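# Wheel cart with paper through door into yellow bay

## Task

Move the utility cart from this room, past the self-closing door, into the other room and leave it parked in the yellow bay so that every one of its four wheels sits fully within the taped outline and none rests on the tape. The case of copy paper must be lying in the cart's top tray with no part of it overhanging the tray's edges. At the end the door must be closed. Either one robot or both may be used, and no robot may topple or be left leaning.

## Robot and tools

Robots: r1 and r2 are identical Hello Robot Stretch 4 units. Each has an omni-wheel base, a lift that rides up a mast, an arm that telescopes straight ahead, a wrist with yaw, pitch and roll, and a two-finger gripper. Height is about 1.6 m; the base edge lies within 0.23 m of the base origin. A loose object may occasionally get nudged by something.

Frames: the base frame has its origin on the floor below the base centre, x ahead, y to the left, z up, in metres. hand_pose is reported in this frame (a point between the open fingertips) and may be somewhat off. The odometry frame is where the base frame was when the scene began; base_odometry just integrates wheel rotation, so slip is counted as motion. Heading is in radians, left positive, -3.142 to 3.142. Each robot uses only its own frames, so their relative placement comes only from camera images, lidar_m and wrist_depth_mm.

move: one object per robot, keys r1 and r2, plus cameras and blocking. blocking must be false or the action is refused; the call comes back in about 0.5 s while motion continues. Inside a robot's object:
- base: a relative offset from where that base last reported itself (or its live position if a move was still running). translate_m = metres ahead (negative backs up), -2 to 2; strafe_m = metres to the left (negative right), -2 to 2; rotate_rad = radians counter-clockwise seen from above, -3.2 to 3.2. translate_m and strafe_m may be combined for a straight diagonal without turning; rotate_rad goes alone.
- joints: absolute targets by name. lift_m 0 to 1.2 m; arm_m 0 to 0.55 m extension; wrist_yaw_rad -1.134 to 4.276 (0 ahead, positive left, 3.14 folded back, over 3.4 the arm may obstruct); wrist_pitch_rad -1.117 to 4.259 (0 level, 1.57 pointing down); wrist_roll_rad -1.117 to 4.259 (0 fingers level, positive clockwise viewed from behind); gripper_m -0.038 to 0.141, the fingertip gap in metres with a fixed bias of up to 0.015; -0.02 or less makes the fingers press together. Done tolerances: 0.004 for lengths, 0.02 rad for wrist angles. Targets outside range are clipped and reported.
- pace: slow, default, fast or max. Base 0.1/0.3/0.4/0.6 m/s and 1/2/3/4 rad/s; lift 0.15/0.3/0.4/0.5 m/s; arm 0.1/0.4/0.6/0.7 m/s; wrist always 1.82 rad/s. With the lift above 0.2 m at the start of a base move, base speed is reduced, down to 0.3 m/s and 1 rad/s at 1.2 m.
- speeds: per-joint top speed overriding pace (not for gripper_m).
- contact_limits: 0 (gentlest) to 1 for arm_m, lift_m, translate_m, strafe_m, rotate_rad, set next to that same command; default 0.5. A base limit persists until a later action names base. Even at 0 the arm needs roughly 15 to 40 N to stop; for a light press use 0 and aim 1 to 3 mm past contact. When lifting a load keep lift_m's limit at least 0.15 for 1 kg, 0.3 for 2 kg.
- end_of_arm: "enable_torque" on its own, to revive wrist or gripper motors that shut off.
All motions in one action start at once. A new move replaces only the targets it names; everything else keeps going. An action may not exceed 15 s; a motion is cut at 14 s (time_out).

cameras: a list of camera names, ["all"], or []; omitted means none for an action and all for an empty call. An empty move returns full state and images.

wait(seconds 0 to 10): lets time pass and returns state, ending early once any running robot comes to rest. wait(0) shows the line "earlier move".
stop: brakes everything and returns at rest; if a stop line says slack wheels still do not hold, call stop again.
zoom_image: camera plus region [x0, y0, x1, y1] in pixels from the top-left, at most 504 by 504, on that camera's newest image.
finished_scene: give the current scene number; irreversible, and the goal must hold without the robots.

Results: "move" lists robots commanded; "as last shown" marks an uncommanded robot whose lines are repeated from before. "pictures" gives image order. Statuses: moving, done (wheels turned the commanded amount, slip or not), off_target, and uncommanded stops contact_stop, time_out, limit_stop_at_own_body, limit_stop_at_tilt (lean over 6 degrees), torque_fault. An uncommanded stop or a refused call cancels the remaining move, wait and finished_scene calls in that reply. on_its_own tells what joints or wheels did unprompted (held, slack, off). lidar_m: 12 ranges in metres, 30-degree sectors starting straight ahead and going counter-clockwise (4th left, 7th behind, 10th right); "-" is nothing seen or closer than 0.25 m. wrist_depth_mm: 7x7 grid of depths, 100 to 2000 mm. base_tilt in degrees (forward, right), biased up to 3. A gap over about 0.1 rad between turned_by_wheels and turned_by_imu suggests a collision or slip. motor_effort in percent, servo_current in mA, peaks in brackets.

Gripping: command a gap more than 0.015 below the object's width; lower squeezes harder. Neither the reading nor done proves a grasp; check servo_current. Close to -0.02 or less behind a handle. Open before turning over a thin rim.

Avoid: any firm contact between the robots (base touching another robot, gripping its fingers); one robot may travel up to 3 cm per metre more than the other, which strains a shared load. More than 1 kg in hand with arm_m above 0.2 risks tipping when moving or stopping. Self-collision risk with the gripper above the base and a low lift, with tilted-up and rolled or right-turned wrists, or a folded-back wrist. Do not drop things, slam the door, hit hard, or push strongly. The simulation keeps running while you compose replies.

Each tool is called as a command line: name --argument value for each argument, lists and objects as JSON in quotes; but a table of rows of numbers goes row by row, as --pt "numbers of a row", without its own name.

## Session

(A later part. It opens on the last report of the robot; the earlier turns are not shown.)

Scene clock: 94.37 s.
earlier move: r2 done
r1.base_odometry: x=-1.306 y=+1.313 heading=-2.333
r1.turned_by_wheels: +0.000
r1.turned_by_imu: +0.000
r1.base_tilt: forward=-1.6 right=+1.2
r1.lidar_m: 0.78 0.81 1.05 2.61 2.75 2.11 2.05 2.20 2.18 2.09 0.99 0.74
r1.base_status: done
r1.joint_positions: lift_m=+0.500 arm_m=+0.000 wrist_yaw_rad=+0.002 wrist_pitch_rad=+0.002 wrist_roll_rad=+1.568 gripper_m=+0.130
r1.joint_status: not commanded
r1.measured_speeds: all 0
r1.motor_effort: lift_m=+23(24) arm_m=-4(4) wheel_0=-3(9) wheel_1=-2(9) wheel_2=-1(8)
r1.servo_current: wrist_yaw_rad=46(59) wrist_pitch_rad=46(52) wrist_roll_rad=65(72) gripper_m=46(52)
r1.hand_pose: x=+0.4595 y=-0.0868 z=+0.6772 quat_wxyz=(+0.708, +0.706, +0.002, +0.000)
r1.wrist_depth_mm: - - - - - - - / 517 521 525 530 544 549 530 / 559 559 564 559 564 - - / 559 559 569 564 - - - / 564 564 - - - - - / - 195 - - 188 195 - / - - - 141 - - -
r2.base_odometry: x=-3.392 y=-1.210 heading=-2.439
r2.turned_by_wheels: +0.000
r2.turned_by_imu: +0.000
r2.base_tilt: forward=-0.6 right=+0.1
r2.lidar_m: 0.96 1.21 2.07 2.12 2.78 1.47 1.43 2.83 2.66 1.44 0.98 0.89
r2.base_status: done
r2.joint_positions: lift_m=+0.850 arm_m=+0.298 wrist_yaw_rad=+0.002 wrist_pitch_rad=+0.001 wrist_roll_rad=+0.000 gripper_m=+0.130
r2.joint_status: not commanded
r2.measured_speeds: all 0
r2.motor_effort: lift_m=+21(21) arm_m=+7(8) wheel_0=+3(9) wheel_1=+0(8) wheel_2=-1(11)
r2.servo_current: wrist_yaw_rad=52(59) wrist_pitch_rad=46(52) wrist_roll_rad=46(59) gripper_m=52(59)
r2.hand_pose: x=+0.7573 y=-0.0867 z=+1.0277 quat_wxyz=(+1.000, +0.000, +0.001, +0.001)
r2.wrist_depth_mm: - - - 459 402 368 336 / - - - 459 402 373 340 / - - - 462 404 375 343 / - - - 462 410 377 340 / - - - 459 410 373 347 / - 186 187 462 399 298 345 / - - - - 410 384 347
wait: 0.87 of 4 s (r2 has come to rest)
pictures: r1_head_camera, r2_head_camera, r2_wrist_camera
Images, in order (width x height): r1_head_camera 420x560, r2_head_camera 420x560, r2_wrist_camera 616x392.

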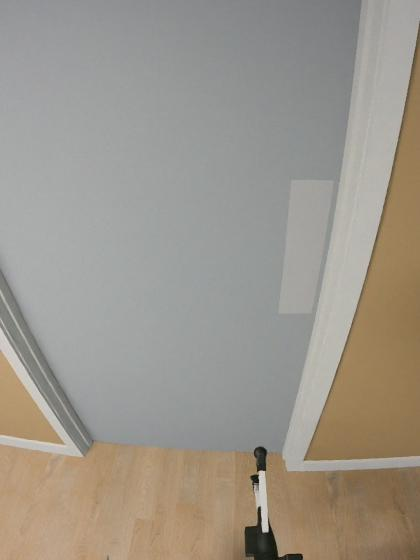

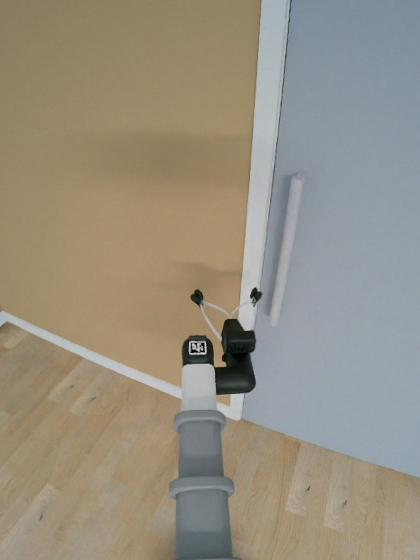

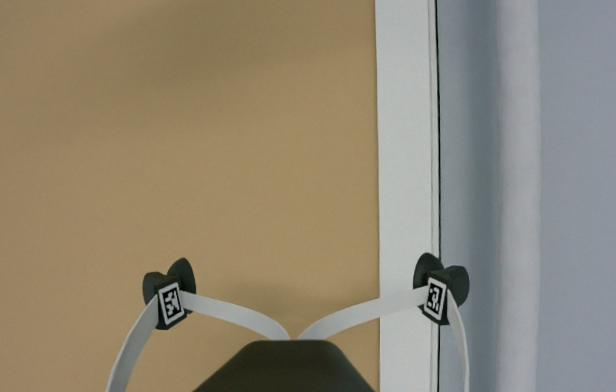

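move --r2 '{"base":{"strafe_m":-0.172},"pace":"slow"}' --blocking false

wait --seconds 3 --cameras '["r2_wrist_camera"]'

Scene clock: 103.23 s.
move: r2 moving
r1: as last shown
r1.motor_effort: lift_m=+23(23) arm_m=-3(4) wheel_0=-3(3) wheel_1=-2(3) wheel_2=+0(1)
r2.base_odometry: x=-3.402 y=-1.199 heading=-2.439
r2.turned_by_wheels: +0.000
r2.turned_by_imu: +0.000
r2.base_tilt: forward=-0.7 right=+0.1
r2.lidar_m: 0.92 1.26 2.08 2.13 2.82 1.47 1.44 2.83 2.66 1.40 1.01 0.86
r2.base_status: strafe_m moving
r2.joint_positions: lift_m=+0.850 arm_m=+0.298 wrist_yaw_rad=+0.002 wrist_pitch_rad=+0.001 wrist_roll_rad=+0.000 gripper_m=+0.130
r2.joint_status: not commanded
r2.measured_speeds: translate_m=+0.000 strafe_m=-0.055 rotate_rad=-0.001 lift_m=+0.000 arm_m=+0.000 wrist_yaw_rad=+0.000 wrist_pitch_rad=+0.000 wrist_roll_rad=+0.000
r2.motor_effort: lift_m=+21(21) arm_m=+7(8) wheel_0=+5(13) wheel_1=-8(8) wheel_2=+0(1)
r2.servo_current: wrist_yaw_rad=39(59) wrist_pitch_rad=46(46) wrist_roll_rad=52(52) gripper_m=46(52)
r2.hand_pose: x=+0.7573 y=-0.0867 z=+1.0277 quat_wxyz=(+1.000, +0.000, +0.001, +0.001)
r2.wrist_depth_mm: - - - 455 392 301 338 / - - - 462 397 368 340 / - - - 462 399 370 342 / - - - 459 399 373 345 / - - - 462 404 297 347 / - 185 187 455 402 293 347 / - - - - 404 384 349
pictures: none

Scene clock: 105.60 s.
earlier move: r2 done
r1.base_odometry: x=-1.306 y=+1.313 heading=-2.333
r1.turned_by_wheels: +0.000
r1.turned_by_imu: +0.000
r1.base_tilt: forward=-1.6 right=+1.3
r1.lidar_m: 0.78 0.83 1.07 2.60 2.77 2.14 2.06 2.20 2.17 2.11 0.98 0.75
r1.base_status: not commanded
r1.joint_positions: lift_m=+0.500 arm_m=+0.000 wrist_yaw_rad=+0.002 wrist_pitch_rad=+0.002 wrist_roll_rad=+1.568 gripper_m=+0.130
r1.joint_status: not commanded
r1.measured_speeds: all 0
r1.motor_effort: lift_m=+23(23) arm_m=-3(4) wheel_0=-3(4) wheel_1=-2(3) wheel_2=+0(1)
r1.servo_current: wrist_yaw_rad=65(65) wrist_pitch_rad=39(52) wrist_roll_rad=52(65) gripper_m=46(52)
r1.hand_pose: x=+0.4595 y=-0.0868 z=+0.6772 quat_wxyz=(+0.708, +0.706, +0.002, +0.000)
r1.wrist_depth_mm: - - - - - - - / 517 521 525 525 549 549 535 / 554 559 559 564 569 - - / 564 569 569 569 - - - / 569 569 - - - - - / - 195 - - 188 196 - / - - - 141 - - -
r2.base_odometry: x=-3.503 y=-1.079 heading=-2.439
r2.turned_by_wheels: +0.000
r2.turned_by_imu: +0.000
r2.base_tilt: forward=-0.7 right=+0.0
r2.lidar_m: 0.81 1.15 2.23 2.29 2.99 1.47 1.78 2.67 2.50 1.30 0.89 0.84
r2.base_status: done
r2.joint_positions: lift_m=+0.850 arm_m=+0.298 wrist_yaw_rad=+0.002 wrist_pitch_rad=+0.001 wrist_roll_rad=+0.000 gripper_m=+0.130
r2.joint_status: not commanded
r2.measured_speeds: all 0
r2.motor_effort: lift_m=+21(21) arm_m=+7(8) wheel_0=+5(13) wheel_1=-3(10) wheel_2=+0(1)
r2.servo_current: wrist_yaw_rad=52(59) wrist_pitch_rad=39(52) wrist_roll_rad=46(65) gripper_m=52(59)
r2.hand_pose: x=+0.7573 y=-0.0867 z=+1.0277 quat_wxyz=(+1.000, +0.000, +0.001, +0.001)
r2.wrist_depth_mm: - - 439 362 340 301 278 / - - 439 362 343 304 283 / - - 442 366 342 309 282 / - - 449 370 347 309 287 / - - 452 370 349 307 289 / - 186 410 303 340 304 290 / - - 462 - 343 317 293
wait: 2.37 of 3 s (r2 has come to rest)
Images, in order (width x height): r2_wrist_camera 616x392.

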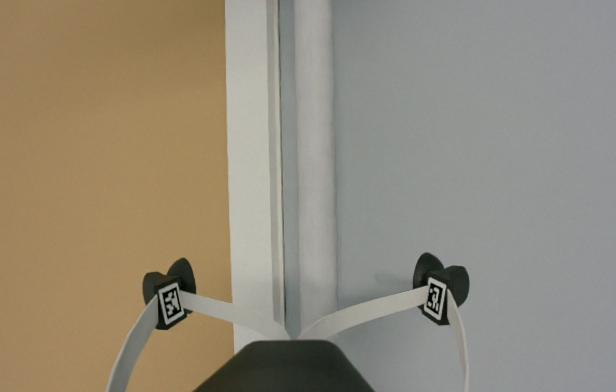

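move --r2 '{"base":{"translate_m":0.13},"joints":{"gripper_m":0.065},"pace":"slow","contact_limits":{"translate_m":0.4}}' --blocking false

wait --seconds 0.7

wait --seconds 3 --cameras '["r2_wrist_camera"]'

move --r2 '{"joints":{"gripper_m":-0.025}}' --blocking false

wait --seconds 2 --cameras '["r2_wrist_camera"]'

Scene clock: 118.77 s.
move: r2 moving
r1: as last shown
r2.base_odometry: x=-3.513 y=-1.087 heading=-2.439
r2.turned_by_wheels: +0.000
r2.turned_by_imu: +0.000
r2.base_tilt: forward=-0.7 right=+0.1
r2.lidar_m: 0.80 1.13 2.22 2.28 2.97 1.49 1.81 2.68 2.51 1.32 0.90 0.82
r2.base_status: translate_m moving
r2.joint_positions: lift_m=+0.850 arm_m=+0.298 wrist_yaw_rad=+0.002 wrist_pitch_rad=+0.001 wrist_roll_rad=+0.000 gripper_m=+0.123
r2.joint_status: gripper_m moving
r2.measured_speeds: translate_m=+0.048 strafe_m=+0.000 rotate_rad=+0.000 lift_m=+0.000 arm_m=+0.000 wrist_yaw_rad=+0.000 wrist_pitch_rad=+0.000 wrist_roll_rad=+0.000
r2.motor_effort: lift_m=+21(21) arm_m=+8(8) wheel_0=+6(8) wheel_1=+6(7) wheel_2=-9(11)
r2.servo_current: wrist_yaw_rad=59(59) wrist_pitch_rad=39(46) wrist_roll_rad=46(52) gripper_m=72(85)
r2.contact_limits: translate_m 0.4
r2.hand_pose: x=+0.7573 y=-0.0867 z=+1.0277 quat_wxyz=(+1.000, +0.000, +0.001, +0.001)
r2.wrist_depth_mm: - - 424 293 329 294 271 / - 480 427 293 330 296 273 / - 480 430 357 334 298 273 / - - 436 359 334 301 276 / - - 413 362 338 303 279 / - 188 399 290 324 294 281 / - - 459 - 334 309 282
pictures: none

Scene clock: 119.47 s.
earlier move: r2 moving
r1.base_odometry: x=-1.306 y=+1.313 heading=-2.333
r1.turned_by_wheels: +0.000
r1.turned_by_imu: +0.000
r1.base_tilt: forward=-1.6 right=+1.2
r1.lidar_m: 0.78 0.84 1.06 2.60 2.73 2.13 2.05 2.20 2.16 2.10 0.97 0.72
r1.base_status: not commanded
r1.joint_positions: lift_m=+0.500 arm_m=+0.000 wrist_yaw_rad=+0.002 wrist_pitch_rad=+0.002 wrist_roll_rad=+1.568 gripper_m=+0.130
r1.joint_status: not commanded
r1.measured_speeds: all 0
r1.motor_effort: lift_m=+23(23) arm_m=-4(4) wheel_0=-3(4) wheel_1=-2(3) wheel_2=+0(1)
r1.servo_current: wrist_yaw_rad=26(78) wrist_pitch_rad=39(46) wrist_roll_rad=46(59) gripper_m=39(52)
r1.hand_pose: x=+0.4595 y=-0.0868 z=+0.6772 quat_wxyz=(+0.708, +0.706, +0.002, +0.000)
r1.wrist_depth_mm: - - - - - - - / 521 525 525 521 539 549 539 / 554 554 559 569 564 - - / 559 569 564 569 - - - / 569 569 - - - - - / - 195 - - 188 195 - / - - - 141 - - -
r2.base_odometry: x=-3.557 y=-1.124 heading=-2.439
r2.turned_by_wheels: +0.000
r2.turned_by_imu: +0.000
r2.base_tilt: forward=-0.7 right=+0.1
r2.lidar_m: 0.76 1.06 2.19 2.24 2.94 1.54 1.83 2.73 2.51 1.22 0.84 0.77
r2.base_status: translate_m moving
r2.joint_positions: lift_m=+0.850 arm_m=+0.298 wrist_yaw_rad=+0.002 wrist_pitch_rad=+0.001 wrist_roll_rad=+0.000 gripper_m=+0.108
r2.joint_status: gripper_m moving
r2.measured_speeds: translate_m=+0.100 strafe_m=+0.000 rotate_rad=+0.005 lift_m=+0.000 arm_m=+0.000 wrist_yaw_rad=+0.000 wrist_pitch_rad=+0.000 wrist_roll_rad=+0.000
r2.motor_effort: lift_m=+21(21) arm_m=+7(8) wheel_0=+2(9) wheel_1=+5(8) wheel_2=-8(11)
r2.servo_current: wrist_yaw_rad=52(59) wrist_pitch_rad=39(46) wrist_roll_rad=59(59) gripper_m=72(91)
r2.contact_limits: translate_m 0.4
r2.hand_pose: x=+0.7573 y=-0.0867 z=+1.0277 quat_wxyz=(+1.000, +0.000, +0.001, +0.001)
r2.wrist_depth_mm: - 424 343 231 278 250 231 / - 427 345 232 281 252 234 / - 430 347 233 283 253 232 / - 436 351 234 286 252 236 / - 436 345 236 287 256 237 / - 445 202 233 200 255 238 / - 427 387 - 279 251 240
wait: 0.70 s; no rest
pictures: none

Scene clock: 121.33 s.
earlier move: r2 done
r1.base_odometry: x=-1.306 y=+1.313 heading=-2.333
r1.turned_by_wheels: +0.000
r1.turned_by_imu: +0.000
r1.base_tilt: forward=-1.6 right=+1.3
r1.lidar_m: 0.76 0.81 1.04 2.61 2.78 2.13 2.06 2.20 2.16 2.08 0.97 0.74
r1.base_status: not commanded
r1.joint_positions: lift_m=+0.500 arm_m=+0.000 wrist_yaw_rad=+0.002 wrist_pitch_rad=+0.002 wrist_roll_rad=+1.568 gripper_m=+0.130
r1.joint_status: not commanded
r1.measured_speeds: all 0
r1.motor_effort: lift_m=+23(23) arm_m=-4(4) wheel_0=-3(4) wheel_1=-2(3) wheel_2=-1(1)
r1.servo_current: wrist_yaw_rad=59(78) wrist_pitch_rad=46(52) wrist_roll_rad=52(72) gripper_m=46(52)
r1.hand_pose: x=+0.4595 y=-0.0868 z=+0.6772 quat_wxyz=(+0.708, +0.706, +0.002, +0.000)
r1.wrist_depth_mm: - - - - - - - / 521 521 525 530 549 549 530 / 549 564 564 564 564 - - / 569 559 569 569 - - - / 564 574 - - - - - / - 195 - - 188 196 - / - - - 140 - - -
r2.base_odometry: x=-3.602 y=-1.162 heading=-2.440
r2.turned_by_wheels: -0.002
r2.turned_by_imu: +0.007
r2.base_tilt: forward=-0.7 right=+0.1
r2.lidar_m: 0.73 0.99 2.15 2.23 2.92 1.59 1.72 2.73 2.57 1.16 0.80 0.73
r2.base_status: done
r2.joint_positions: lift_m=+0.850 arm_m=+0.298 wrist_yaw_rad=-0.015 wrist_pitch_rad=+0.001 wrist_roll_rad=+0.000 gripper_m=+0.065
r2.joint_status: all done
r2.measured_speeds: all 0
r2.motor_effort: lift_m=+21(21) arm_m=+7(8) wheel_0=+0(13) wheel_1=+1(9) wheel_2=-20(21)
r2.servo_current: wrist_yaw_rad=91(98) wrist_pitch_rad=39(46) wrist_roll_rad=39(59) gripper_m=59(117)
r2.contact_limits: translate_m 0.4
r2.hand_pose: x=+0.7557 y=-0.0919 z=+1.0277 quat_wxyz=(+1.000, +0.000, +0.001, -0.008)
r2.wrist_depth_mm: 394 329 277 181 229 207 193 / 387 332 278 181 230 208 195 / 394 336 278 177 232 210 196 / 399 338 283 179 234 211 197 / 407 342 282 178 234 213 198 / 407 347 193 178 191 208 199 / 410 349 290 - 232 217 201
wait: 1.87 of 3 s (r2 has come to rest)
Images, in order (width x height): r2_wrist_camera 616x392.

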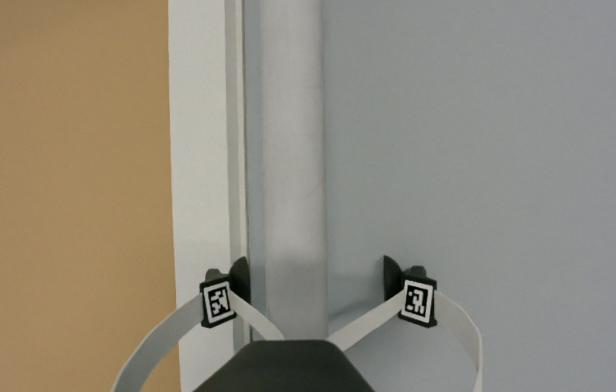

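Scene clock: 121.83 s.
move: r2 moving
r1: as last shown
r2.base_odometry: x=-3.603 y=-1.163 heading=-2.439
r2.turned_by_wheels: +0.002
r2.turned_by_imu: +0.002
r2.base_tilt: forward=-0.7 right=+0.1
r2.lidar_m: 0.69 0.99 2.15 2.22 2.93 1.60 1.76 2.74 2.56 1.15 0.78 0.72
r2.base_status: not commanded
r2.joint_positions: lift_m=+0.850 arm_m=+0.298 wrist_yaw_rad=-0.004 wrist_pitch_rad=+0.001 wrist_roll_rad=+0.000 gripper_m=+0.046
r2.joint_status: gripper_m moving
r2.measured_speeds: all 0
r2.motor_effort: lift_m=+21(21) arm_m=+7(8) wheel_0=+1(1) wheel_1=+0(3) wheel_2=-3(20)
r2.servo_current: wrist_yaw_rad=52(104) wrist_pitch_rad=39(46) wrist_roll_rad=33(46) gripper_m=137(137)
r2.contact_limits: translate_m 0.4
r2.hand_pose: x=+0.7567 y=-0.0887 z=+1.0277 quat_wxyz=(+1.000, +0.000, +0.001, -0.002)
r2.wrist_depth_mm: 404 343 277 171 228 205 190 / 410 345 278 174 230 207 193 / 415 351 281 174 231 208 193 / 430 351 285 174 234 209 194 / 433 357 285 175 232 211 195 / 442 362 197 173 192 212 196 / 439 370 291 - 233 209 197
pictures: none

Scene clock: 122.97 s.
earlier move: r2 done
r1.base_odometry: x=-1.306 y=+1.313 heading=-2.333
r1.turned_by_wheels: +0.000
r1.turned_by_imu: +0.000
r1.base_tilt: forward=-1.6 right=+1.3
r1.lidar_m: 0.78 0.83 1.07 2.61 2.74 2.13 2.05 2.21 2.16 2.08 1.00 0.73
r1.base_status: not commanded
r1.joint_positions: lift_m=+0.500 arm_m=+0.000 wrist_yaw_rad=+0.002 wrist_pitch_rad=+0.002 wrist_roll_rad=+1.568 gripper_m=+0.130
r1.joint_status: not commanded
r1.measured_speeds: all 0
r1.motor_effort: lift_m=+23(23) arm_m=-4(4) wheel_0=-2(3) wheel_1=-2(3) wheel_2=+0(1)
r1.servo_current: wrist_yaw_rad=46(78) wrist_pitch_rad=39(52) wrist_roll_rad=52(65) gripper_m=39(52)
r1.hand_pose: x=+0.4595 y=-0.0868 z=+0.6772 quat_wxyz=(+0.708, +0.706, +0.002, +0.000)
r1.wrist_depth_mm: - - - - - - - / 521 512 525 530 530 530 535 / 564 564 569 569 - - - / 564 564 - - - - - / - - - - - - - / - 195 - - 188 196 - / - - - 141 - - -
r2.base_odometry: x=-3.603 y=-1.163 heading=-2.440
r2.turned_by_wheels: -0.001
r2.turned_by_imu: -0.002
r2.base_tilt: forward=-0.6 right=+0.1
r2.lidar_m: 0.68 1.02 2.16 2.23 2.93 1.56 1.70 2.73 2.57 1.11 0.76 0.73
r2.base_status: not commanded
r2.joint_positions: lift_m=+0.850 arm_m=+0.298 wrist_yaw_rad=-0.004 wrist_pitch_rad=+0.001 wrist_roll_rad=+0.000 gripper_m=-0.023
r2.joint_status: all done
r2.measured_speeds: all 0
r2.motor_effort: lift_m=+21(21) arm_m=-4(8) wheel_0=-10(11) wheel_1=-3(3) wheel_2=-2(20)
r2.servo_current: wrist_yaw_rad=39(104) wrist_pitch_rad=39(46) wrist_roll_rad=46(52) gripper_m=130(267)
r2.contact_limits: translate_m 0.4
r2.hand_pose: x=+0.7569 y=-0.0887 z=+1.0277 quat_wxyz=(+1.000, +0.000, +0.001, -0.002)
r2.wrist_depth_mm: 399 338 271 164 221 200 186 / 410 340 273 166 223 201 187 / 415 343 277 167 224 202 188 / 418 347 279 165 226 203 189 / 421 349 282 169 228 205 - / 421 351 185 167 182 205 191 / 430 357 285 - 226 200 191
wait: 1.13 of 2 s (r2 has come to rest)
Images, in order (width x height): r2_wrist_camera 616x392.

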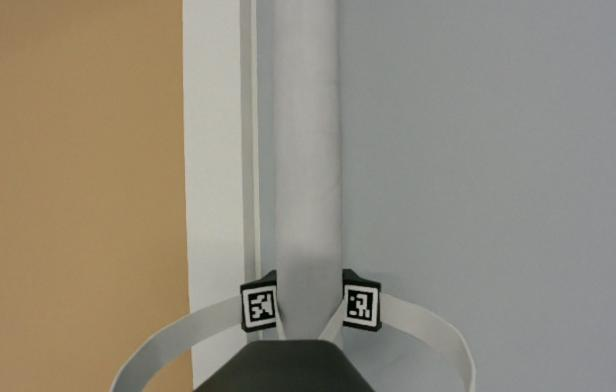

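move --r2 '{"base":{"translate_m":-0.35,"strafe_m":0.04},"pace":"slow","contact_limits":{"translate_m":1.0}}' --blocking false

wait --seconds 6

move --r2 '{"base":{"translate_m":-0.36,"strafe_m":-0.04},"pace":"slow","contact_limits":{"translate_m":1.0}}' --blocking false

wait --seconds 6

move --r2 '{"base":{"translate_m":-0.325,"strafe_m":-0.137},"pace":"slow","contact_limits":{"translate_m":1.0}}' --blocking false

wait --seconds 6 --cameras '["r2_head_camera","r1_head_camera"]'

Scene clock: 131.10 s.
move: r2 moving
r1: as last shown
r1.wrist_depth_mm: - - - - - - - / 521 521 521 525 539 530 530 / 569 569 - - - - - / 580 - - - - - - / - - - - - - - / - 194 - - 188 195 - / - - - 140 - - -
r2.base_odometry: x=-3.593 y=-1.156 heading=-2.441
r2.turned_by_wheels: -0.001
r2.turned_by_imu: -0.005
r2.base_tilt: forward=-0.6 right=+0.1
r2.lidar_m: 0.72 0.99 2.16 2.22 2.89 1.57 1.78 2.75 2.55 1.17 0.79 0.72
r2.base_status: translate_m moving; strafe_m moving
r2.joint_positions: lift_m=+0.850 arm_m=+0.298 wrist_yaw_rad=-0.002 wrist_pitch_rad=+0.001 wrist_roll_rad=+0.000 gripper_m=-0.023
r2.joint_status: not commanded
r2.measured_speeds: translate_m=-0.048 strafe_m=+0.007 rotate_rad=-0.001 lift_m=+0.000 arm_m=+0.000 wrist_yaw_rad=+0.008 wrist_pitch_rad=+0.000 wrist_roll_rad=+0.000
r2.motor_effort: lift_m=+21(21) arm_m=-4(4) wheel_0=-18(18) wheel_1=-12(12) wheel_2=+15(15)
r2.servo_current: wrist_yaw_rad=46(52) wrist_pitch_rad=39(52) wrist_roll_rad=52(59) gripper_m=130(137)
r2.contact_limits: translate_m 1
r2.hand_pose: x=+0.7572 y=-0.0879 z=+1.0277 quat_wxyz=(+1.000, +0.000, +0.001, -0.001)
r2.wrist_depth_mm: 418 353 285 164 220 200 186 / 433 357 286 165 224 201 186 / 439 357 290 167 225 203 188 / 442 362 290 166 226 204 189 / 439 366 293 169 228 206 - / 439 370 185 170 182 206 191 / 449 375 298 - 227 200 191
pictures: none

Scene clock: 135.40 s.
earlier move: r2 done
r1.base_odometry: x=-1.306 y=+1.313 heading=-2.333
r1.turned_by_wheels: +0.000
r1.turned_by_imu: +0.000
r1.base_tilt: forward=-1.6 right=+1.3
r1.lidar_m: 1.01 1.00 1.07 2.60 2.77 2.14 2.07 2.20 2.16 2.07 0.94 0.74
r1.base_status: not commanded
r1.joint_positions: lift_m=+0.500 arm_m=+0.000 wrist_yaw_rad=+0.002 wrist_pitch_rad=+0.002 wrist_roll_rad=+1.568 gripper_m=+0.130
r1.joint_status: not commanded
r1.measured_speeds: all 0
r1.motor_effort: lift_m=+23(23) arm_m=-4(4) wheel_0=-3(4) wheel_1=-2(3) wheel_2=+0(1)
r1.servo_current: wrist_yaw_rad=46(72) wrist_pitch_rad=46(52) wrist_roll_rad=33(72) gripper_m=39(52)
r1.hand_pose: x=+0.4595 y=-0.0868 z=+0.6772 quat_wxyz=(+0.708, +0.706, +0.002, +0.000)
r1.wrist_depth_mm: - - - - - - - / 521 521 521 525 544 544 559 / - - - - - 1397 931 / 904 904 - - - - 904 / - - - - - - - / - 194 - - 188 196 - / - - - 141 - - -
r2.base_odometry: x=-3.310 y=-0.967 heading=-2.438
r2.turned_by_wheels: +0.003
r2.turned_by_imu: +0.008
r2.base_tilt: forward=-0.6 right=+0.0
r2.lidar_m: 0.70 1.47 2.29 2.37 3.08 1.25 1.64 2.59 2.45 1.60 1.04 0.80
r2.base_status: done
r2.joint_positions: lift_m=+0.850 arm_m=+0.298 wrist_yaw_rad=+0.017 wrist_pitch_rad=+0.001 wrist_roll_rad=+0.000 gripper_m=-0.023
r2.joint_status: not commanded
r2.measured_speeds: all 0
r2.motor_effort: lift_m=+21(21) arm_m=-4(4) wheel_0=+4(18) wheel_1=-3(12) wheel_2=+22(30)
r2.servo_current: wrist_yaw_rad=85(111) wrist_pitch_rad=39(52) wrist_roll_rad=46(59) gripper_m=124(143)
r2.contact_limits: translate_m 1
r2.hand_pose: x=+0.7588 y=-0.0825 z=+1.0277 quat_wxyz=(+1.000, +0.000, +0.001, +0.009)
r2.wrist_depth_mm: - - 251 165 232 223 216 / - - 253 165 234 224 218 / - - 253 166 235 226 220 / - - 255 167 236 228 221 / - - 256 167 238 228 222 / - - 184 169 182 229 223 / - - - - 240 227 225
wait: 4.30 of 6 s (r2 has come to rest)
pictures: none

Scene clock: 135.90 s.
move: r2 moving
r1: as last shown
r2.base_odometry: x=-3.302 y=-0.958 heading=-2.436
r2.turned_by_wheels: +0.002
r2.turned_by_imu: +0.002
r2.base_tilt: forward=-0.6 right=+0.0
r2.lidar_m: 0.71 1.47 2.30 2.36 3.10 1.24 1.70 2.61 2.46 1.66 1.00 0.78
r2.base_status: translate_m moving; strafe_m moving
r2.joint_positions: lift_m=+0.850 arm_m=+0.298 wrist_yaw_rad=+0.017 wrist_pitch_rad=+0.001 wrist_roll_rad=+0.000 gripper_m=-0.023
r2.joint_status: not commanded
r2.measured_speeds: translate_m=-0.048 strafe_m=-0.005 rotate_rad=+0.000 lift_m=+0.000 arm_m=+0.000 wrist_yaw_rad=+0.000 wrist_pitch_rad=+0.000 wrist_roll_rad=+0.000
r2.motor_effort: lift_m=+21(21) arm_m=-4(4) wheel_0=+4(5) wheel_1=-5(6) wheel_2=+25(26)
r2.servo_current: wrist_yaw_rad=98(98) wrist_pitch_rad=39(46) wrist_roll_rad=59(59) gripper_m=124(130)
r2.contact_limits: translate_m 1
r2.hand_pose: x=+0.7588 y=-0.0825 z=+1.0277 quat_wxyz=(+1.000, +0.000, +0.001, +0.009)
r2.wrist_depth_mm: - - 251 164 233 224 219 / - - 252 165 233 226 218 / - - 254 166 234 227 220 / - - 255 167 237 229 222 / - - 255 167 239 229 223 / - - 185 169 182 229 224 / - - - - 239 229 226
pictures: none

Scene clock: 140.30 s.
earlier move: r2 done
r1.base_odometry: x=-1.306 y=+1.313 heading=-2.333
r1.turned_by_wheels: +0.000
r1.turned_by_imu: +0.000
r1.base_tilt: forward=-1.6 right=+1.3
r1.lidar_m: 1.21 1.06 1.06 2.60 2.77 2.12 2.05 2.20 2.17 2.10 0.99 0.74
r1.base_status: not commanded
r1.joint_positions: lift_m=+0.500 arm_m=+0.000 wrist_yaw_rad=+0.002 wrist_pitch_rad=+0.002 wrist_roll_rad=+1.568 gripper_m=+0.130
r1.joint_status: not commanded
r1.measured_speeds: all 0
r1.motor_effort: lift_m=+23(23) arm_m=-3(4) wheel_0=-3(4) wheel_1=-3(3) wheel_2=-1(1)
r1.servo_current: wrist_yaw_rad=65(65) wrist_pitch_rad=39(52) wrist_roll_rad=65(72) gripper_m=39(46)
r1.hand_pose: x=+0.4595 y=-0.0868 z=+0.6772 quat_wxyz=(+0.708, +0.706, +0.002, +0.000)
r1.wrist_depth_mm: - - - - - - - / 517 517 525 525 544 549 559 / - - - - - 1366 960 / - - - - - 1430 976 / - 1229 1229 - - 1160 976 / - 195 - - 189 196 976 / - - - 140 - - 917
r2.base_odometry: x=-3.063 y=-0.704 heading=-2.439
r2.turned_by_wheels: -0.003
r2.turned_by_imu: +0.003
r2.base_tilt: forward=-0.6 right=+0.1
r2.lidar_m: 0.70 1.82 2.48 2.55 1.16 0.92 3.47 2.38 2.25 2.07 1.43 0.86
r2.base_status: done
r2.joint_positions: lift_m=+0.850 arm_m=+0.298 wrist_yaw_rad=+0.006 wrist_pitch_rad=+0.001 wrist_roll_rad=+0.000 gripper_m=-0.023
r2.joint_status: not commanded
r2.measured_speeds: all 0
r2.motor_effort: lift_m=+21(21) arm_m=-4(4) wheel_0=-12(15) wheel_1=-10(11) wheel_2=+10(28)
r2.servo_current: wrist_yaw_rad=59(111) wrist_pitch_rad=39(46) wrist_roll_rad=39(59) gripper_m=117(130)
r2.contact_limits: translate_m 1
r2.hand_pose: x=+0.7579 y=-0.0856 z=+1.0277 quat_wxyz=(+1.000, +0.000, +0.001, +0.003)
r2.wrist_depth_mm: - - 230 164 260 279 298 / - - 231 165 262 279 296 / - - 233 167 263 281 298 / - - 234 165 263 285 298 / - - 235 170 266 285 303 / - - 184 171 181 289 306 / - 123 236 - 274 281 307
wait: 4.40 of 6 s (r2 has come to rest)
pictures: none

Scene clock: 140.80 s.
move: r2 moving
r1: as last shown
r2.base_odometry: x=-3.056 y=-0.692 heading=-2.440
r2.turned_by_wheels: -0.001
r2.turned_by_imu: -0.001
r2.base_tilt: forward=-0.6 right=+0.1
r2.lidar_m: 0.68 1.88 2.50 2.56 1.13 0.90 3.44 2.36 2.25 2.10 1.47 0.86
r2.base_status: translate_m moving; strafe_m moving
r2.joint_positions: lift_m=+0.850 arm_m=+0.298 wrist_yaw_rad=+0.006 wrist_pitch_rad=+0.001 wrist_roll_rad=+0.000 gripper_m=-0.023
r2.joint_status: not commanded
r2.measured_speeds: translate_m=-0.049 strafe_m=-0.021 rotate_rad=+0.000 lift_m=+0.000 arm_m=+0.000 wrist_yaw_rad=+0.000 wrist_pitch_rad=+0.000 wrist_roll_rad=+0.000
r2.motor_effort: lift_m=+21(21) arm_m=-4(4) wheel_0=-12(15) wheel_1=-14(14) wheel_2=+16(16)
r2.servo_current: wrist_yaw_rad=52(65) wrist_pitch_rad=33(46) wrist_roll_rad=46(59) gripper_m=117(130)
r2.contact_limits: translate_m 1
r2.hand_pose: x=+0.7579 y=-0.0856 z=+1.0277 quat_wxyz=(+1.000, +0.000, +0.001, +0.003)
r2.wrist_depth_mm: - - 230 163 262 281 301 / - - 231 165 263 279 297 / - - 234 166 264 283 300 / - - 234 166 264 287 303 / - - 235 168 270 287 306 / - - 186 167 180 291 309 / - 124 234 - 276 282 310
pictures: none

Scene clock: 145.03 s.
earlier move: r2 done
r1.base_odometry: x=-1.306 y=+1.313 heading=-2.333
r1.turned_by_wheels: +0.000
r1.turned_by_imu: +0.000
r1.base_tilt: forward=-1.6 right=+1.3
r1.lidar_m: 1.49 1.04 1.05 2.61 2.75 2.12 2.06 2.21 2.17 2.09 0.99 0.74
r1.base_status: not commanded
r1.joint_positions: lift_m=+0.500 arm_m=+0.000 wrist_yaw_rad=+0.002 wrist_pitch_rad=+0.002 wrist_roll_rad=+1.568 gripper_m=+0.130
r1.joint_status: not commanded
r1.measured_speeds: all 0
r1.motor_effort: lift_m=+23(23) arm_m=-4(4) wheel_0=-3(4) wheel_1=-2(3) wheel_2=+0(1)
r1.servo_current: wrist_yaw_rad=52(72) wrist_pitch_rad=46(52) wrist_roll_rad=39(65) gripper_m=39(52)
r1.hand_pose: x=+0.4595 y=-0.0868 z=+0.6772 quat_wxyz=(+0.708, +0.706, +0.002, +0.000)
r1.wrist_depth_mm: - - - - - - - / 517 525 521 521 549 549 554 / - - - - - 1366 960 / - - - - - 1397 976 / - - - - - 1366 991 / - 200 1430 - 194 198 976 / - - - 141 - - 976
r2.base_odometry: x=-2.903 y=-0.390 heading=-2.439
r2.turned_by_wheels: +0.000
r2.turned_by_imu: -0.172
r2.base_tilt: forward=-0.6 right=+0.1
r2.lidar_m: 0.68 1.88 2.67 2.68 0.94 0.73 1.30 2.37 2.07 2.07 1.80 1.07
r2.base_status: done
r2.joint_positions: lift_m=+0.850 arm_m=+0.298 wrist_yaw_rad=+0.003 wrist_pitch_rad=+0.001 wrist_roll_rad=+0.000 gripper_m=-0.023
r2.joint_status: not commanded
r2.measured_speeds: all 0
r2.motor_effort: lift_m=+21(21) arm_m=-4(4) wheel_0=-12(19) wheel_1=-8(15) wheel_2=+16(19)
r2.servo_current: wrist_yaw_rad=39(65) wrist_pitch_rad=39(52) wrist_roll_rad=33(65) gripper_m=124(130)
r2.contact_limits: translate_m 1
r2.hand_pose: x=+0.7576 y=-0.0865 z=+1.0277 quat_wxyz=(+1.000, +0.000, +0.001, +0.002)
r2.wrist_depth_mm: - 180 220 165 353 - - / - 182 220 167 353 - - / - 183 220 167 355 - - / - 183 221 166 355 - - / - 189 229 170 373 - - / - 183 185 171 178 - - / - 141 216 - - - -
wait: 4.23 of 6 s (r2 has come to rest)
pictures: r1_head_camera, r2_head_camera
Images, in order (width x height): r1_head_camera 420x560, r2_head_camera 420x560.

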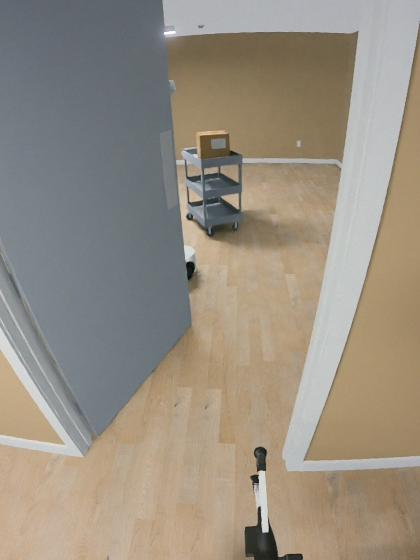

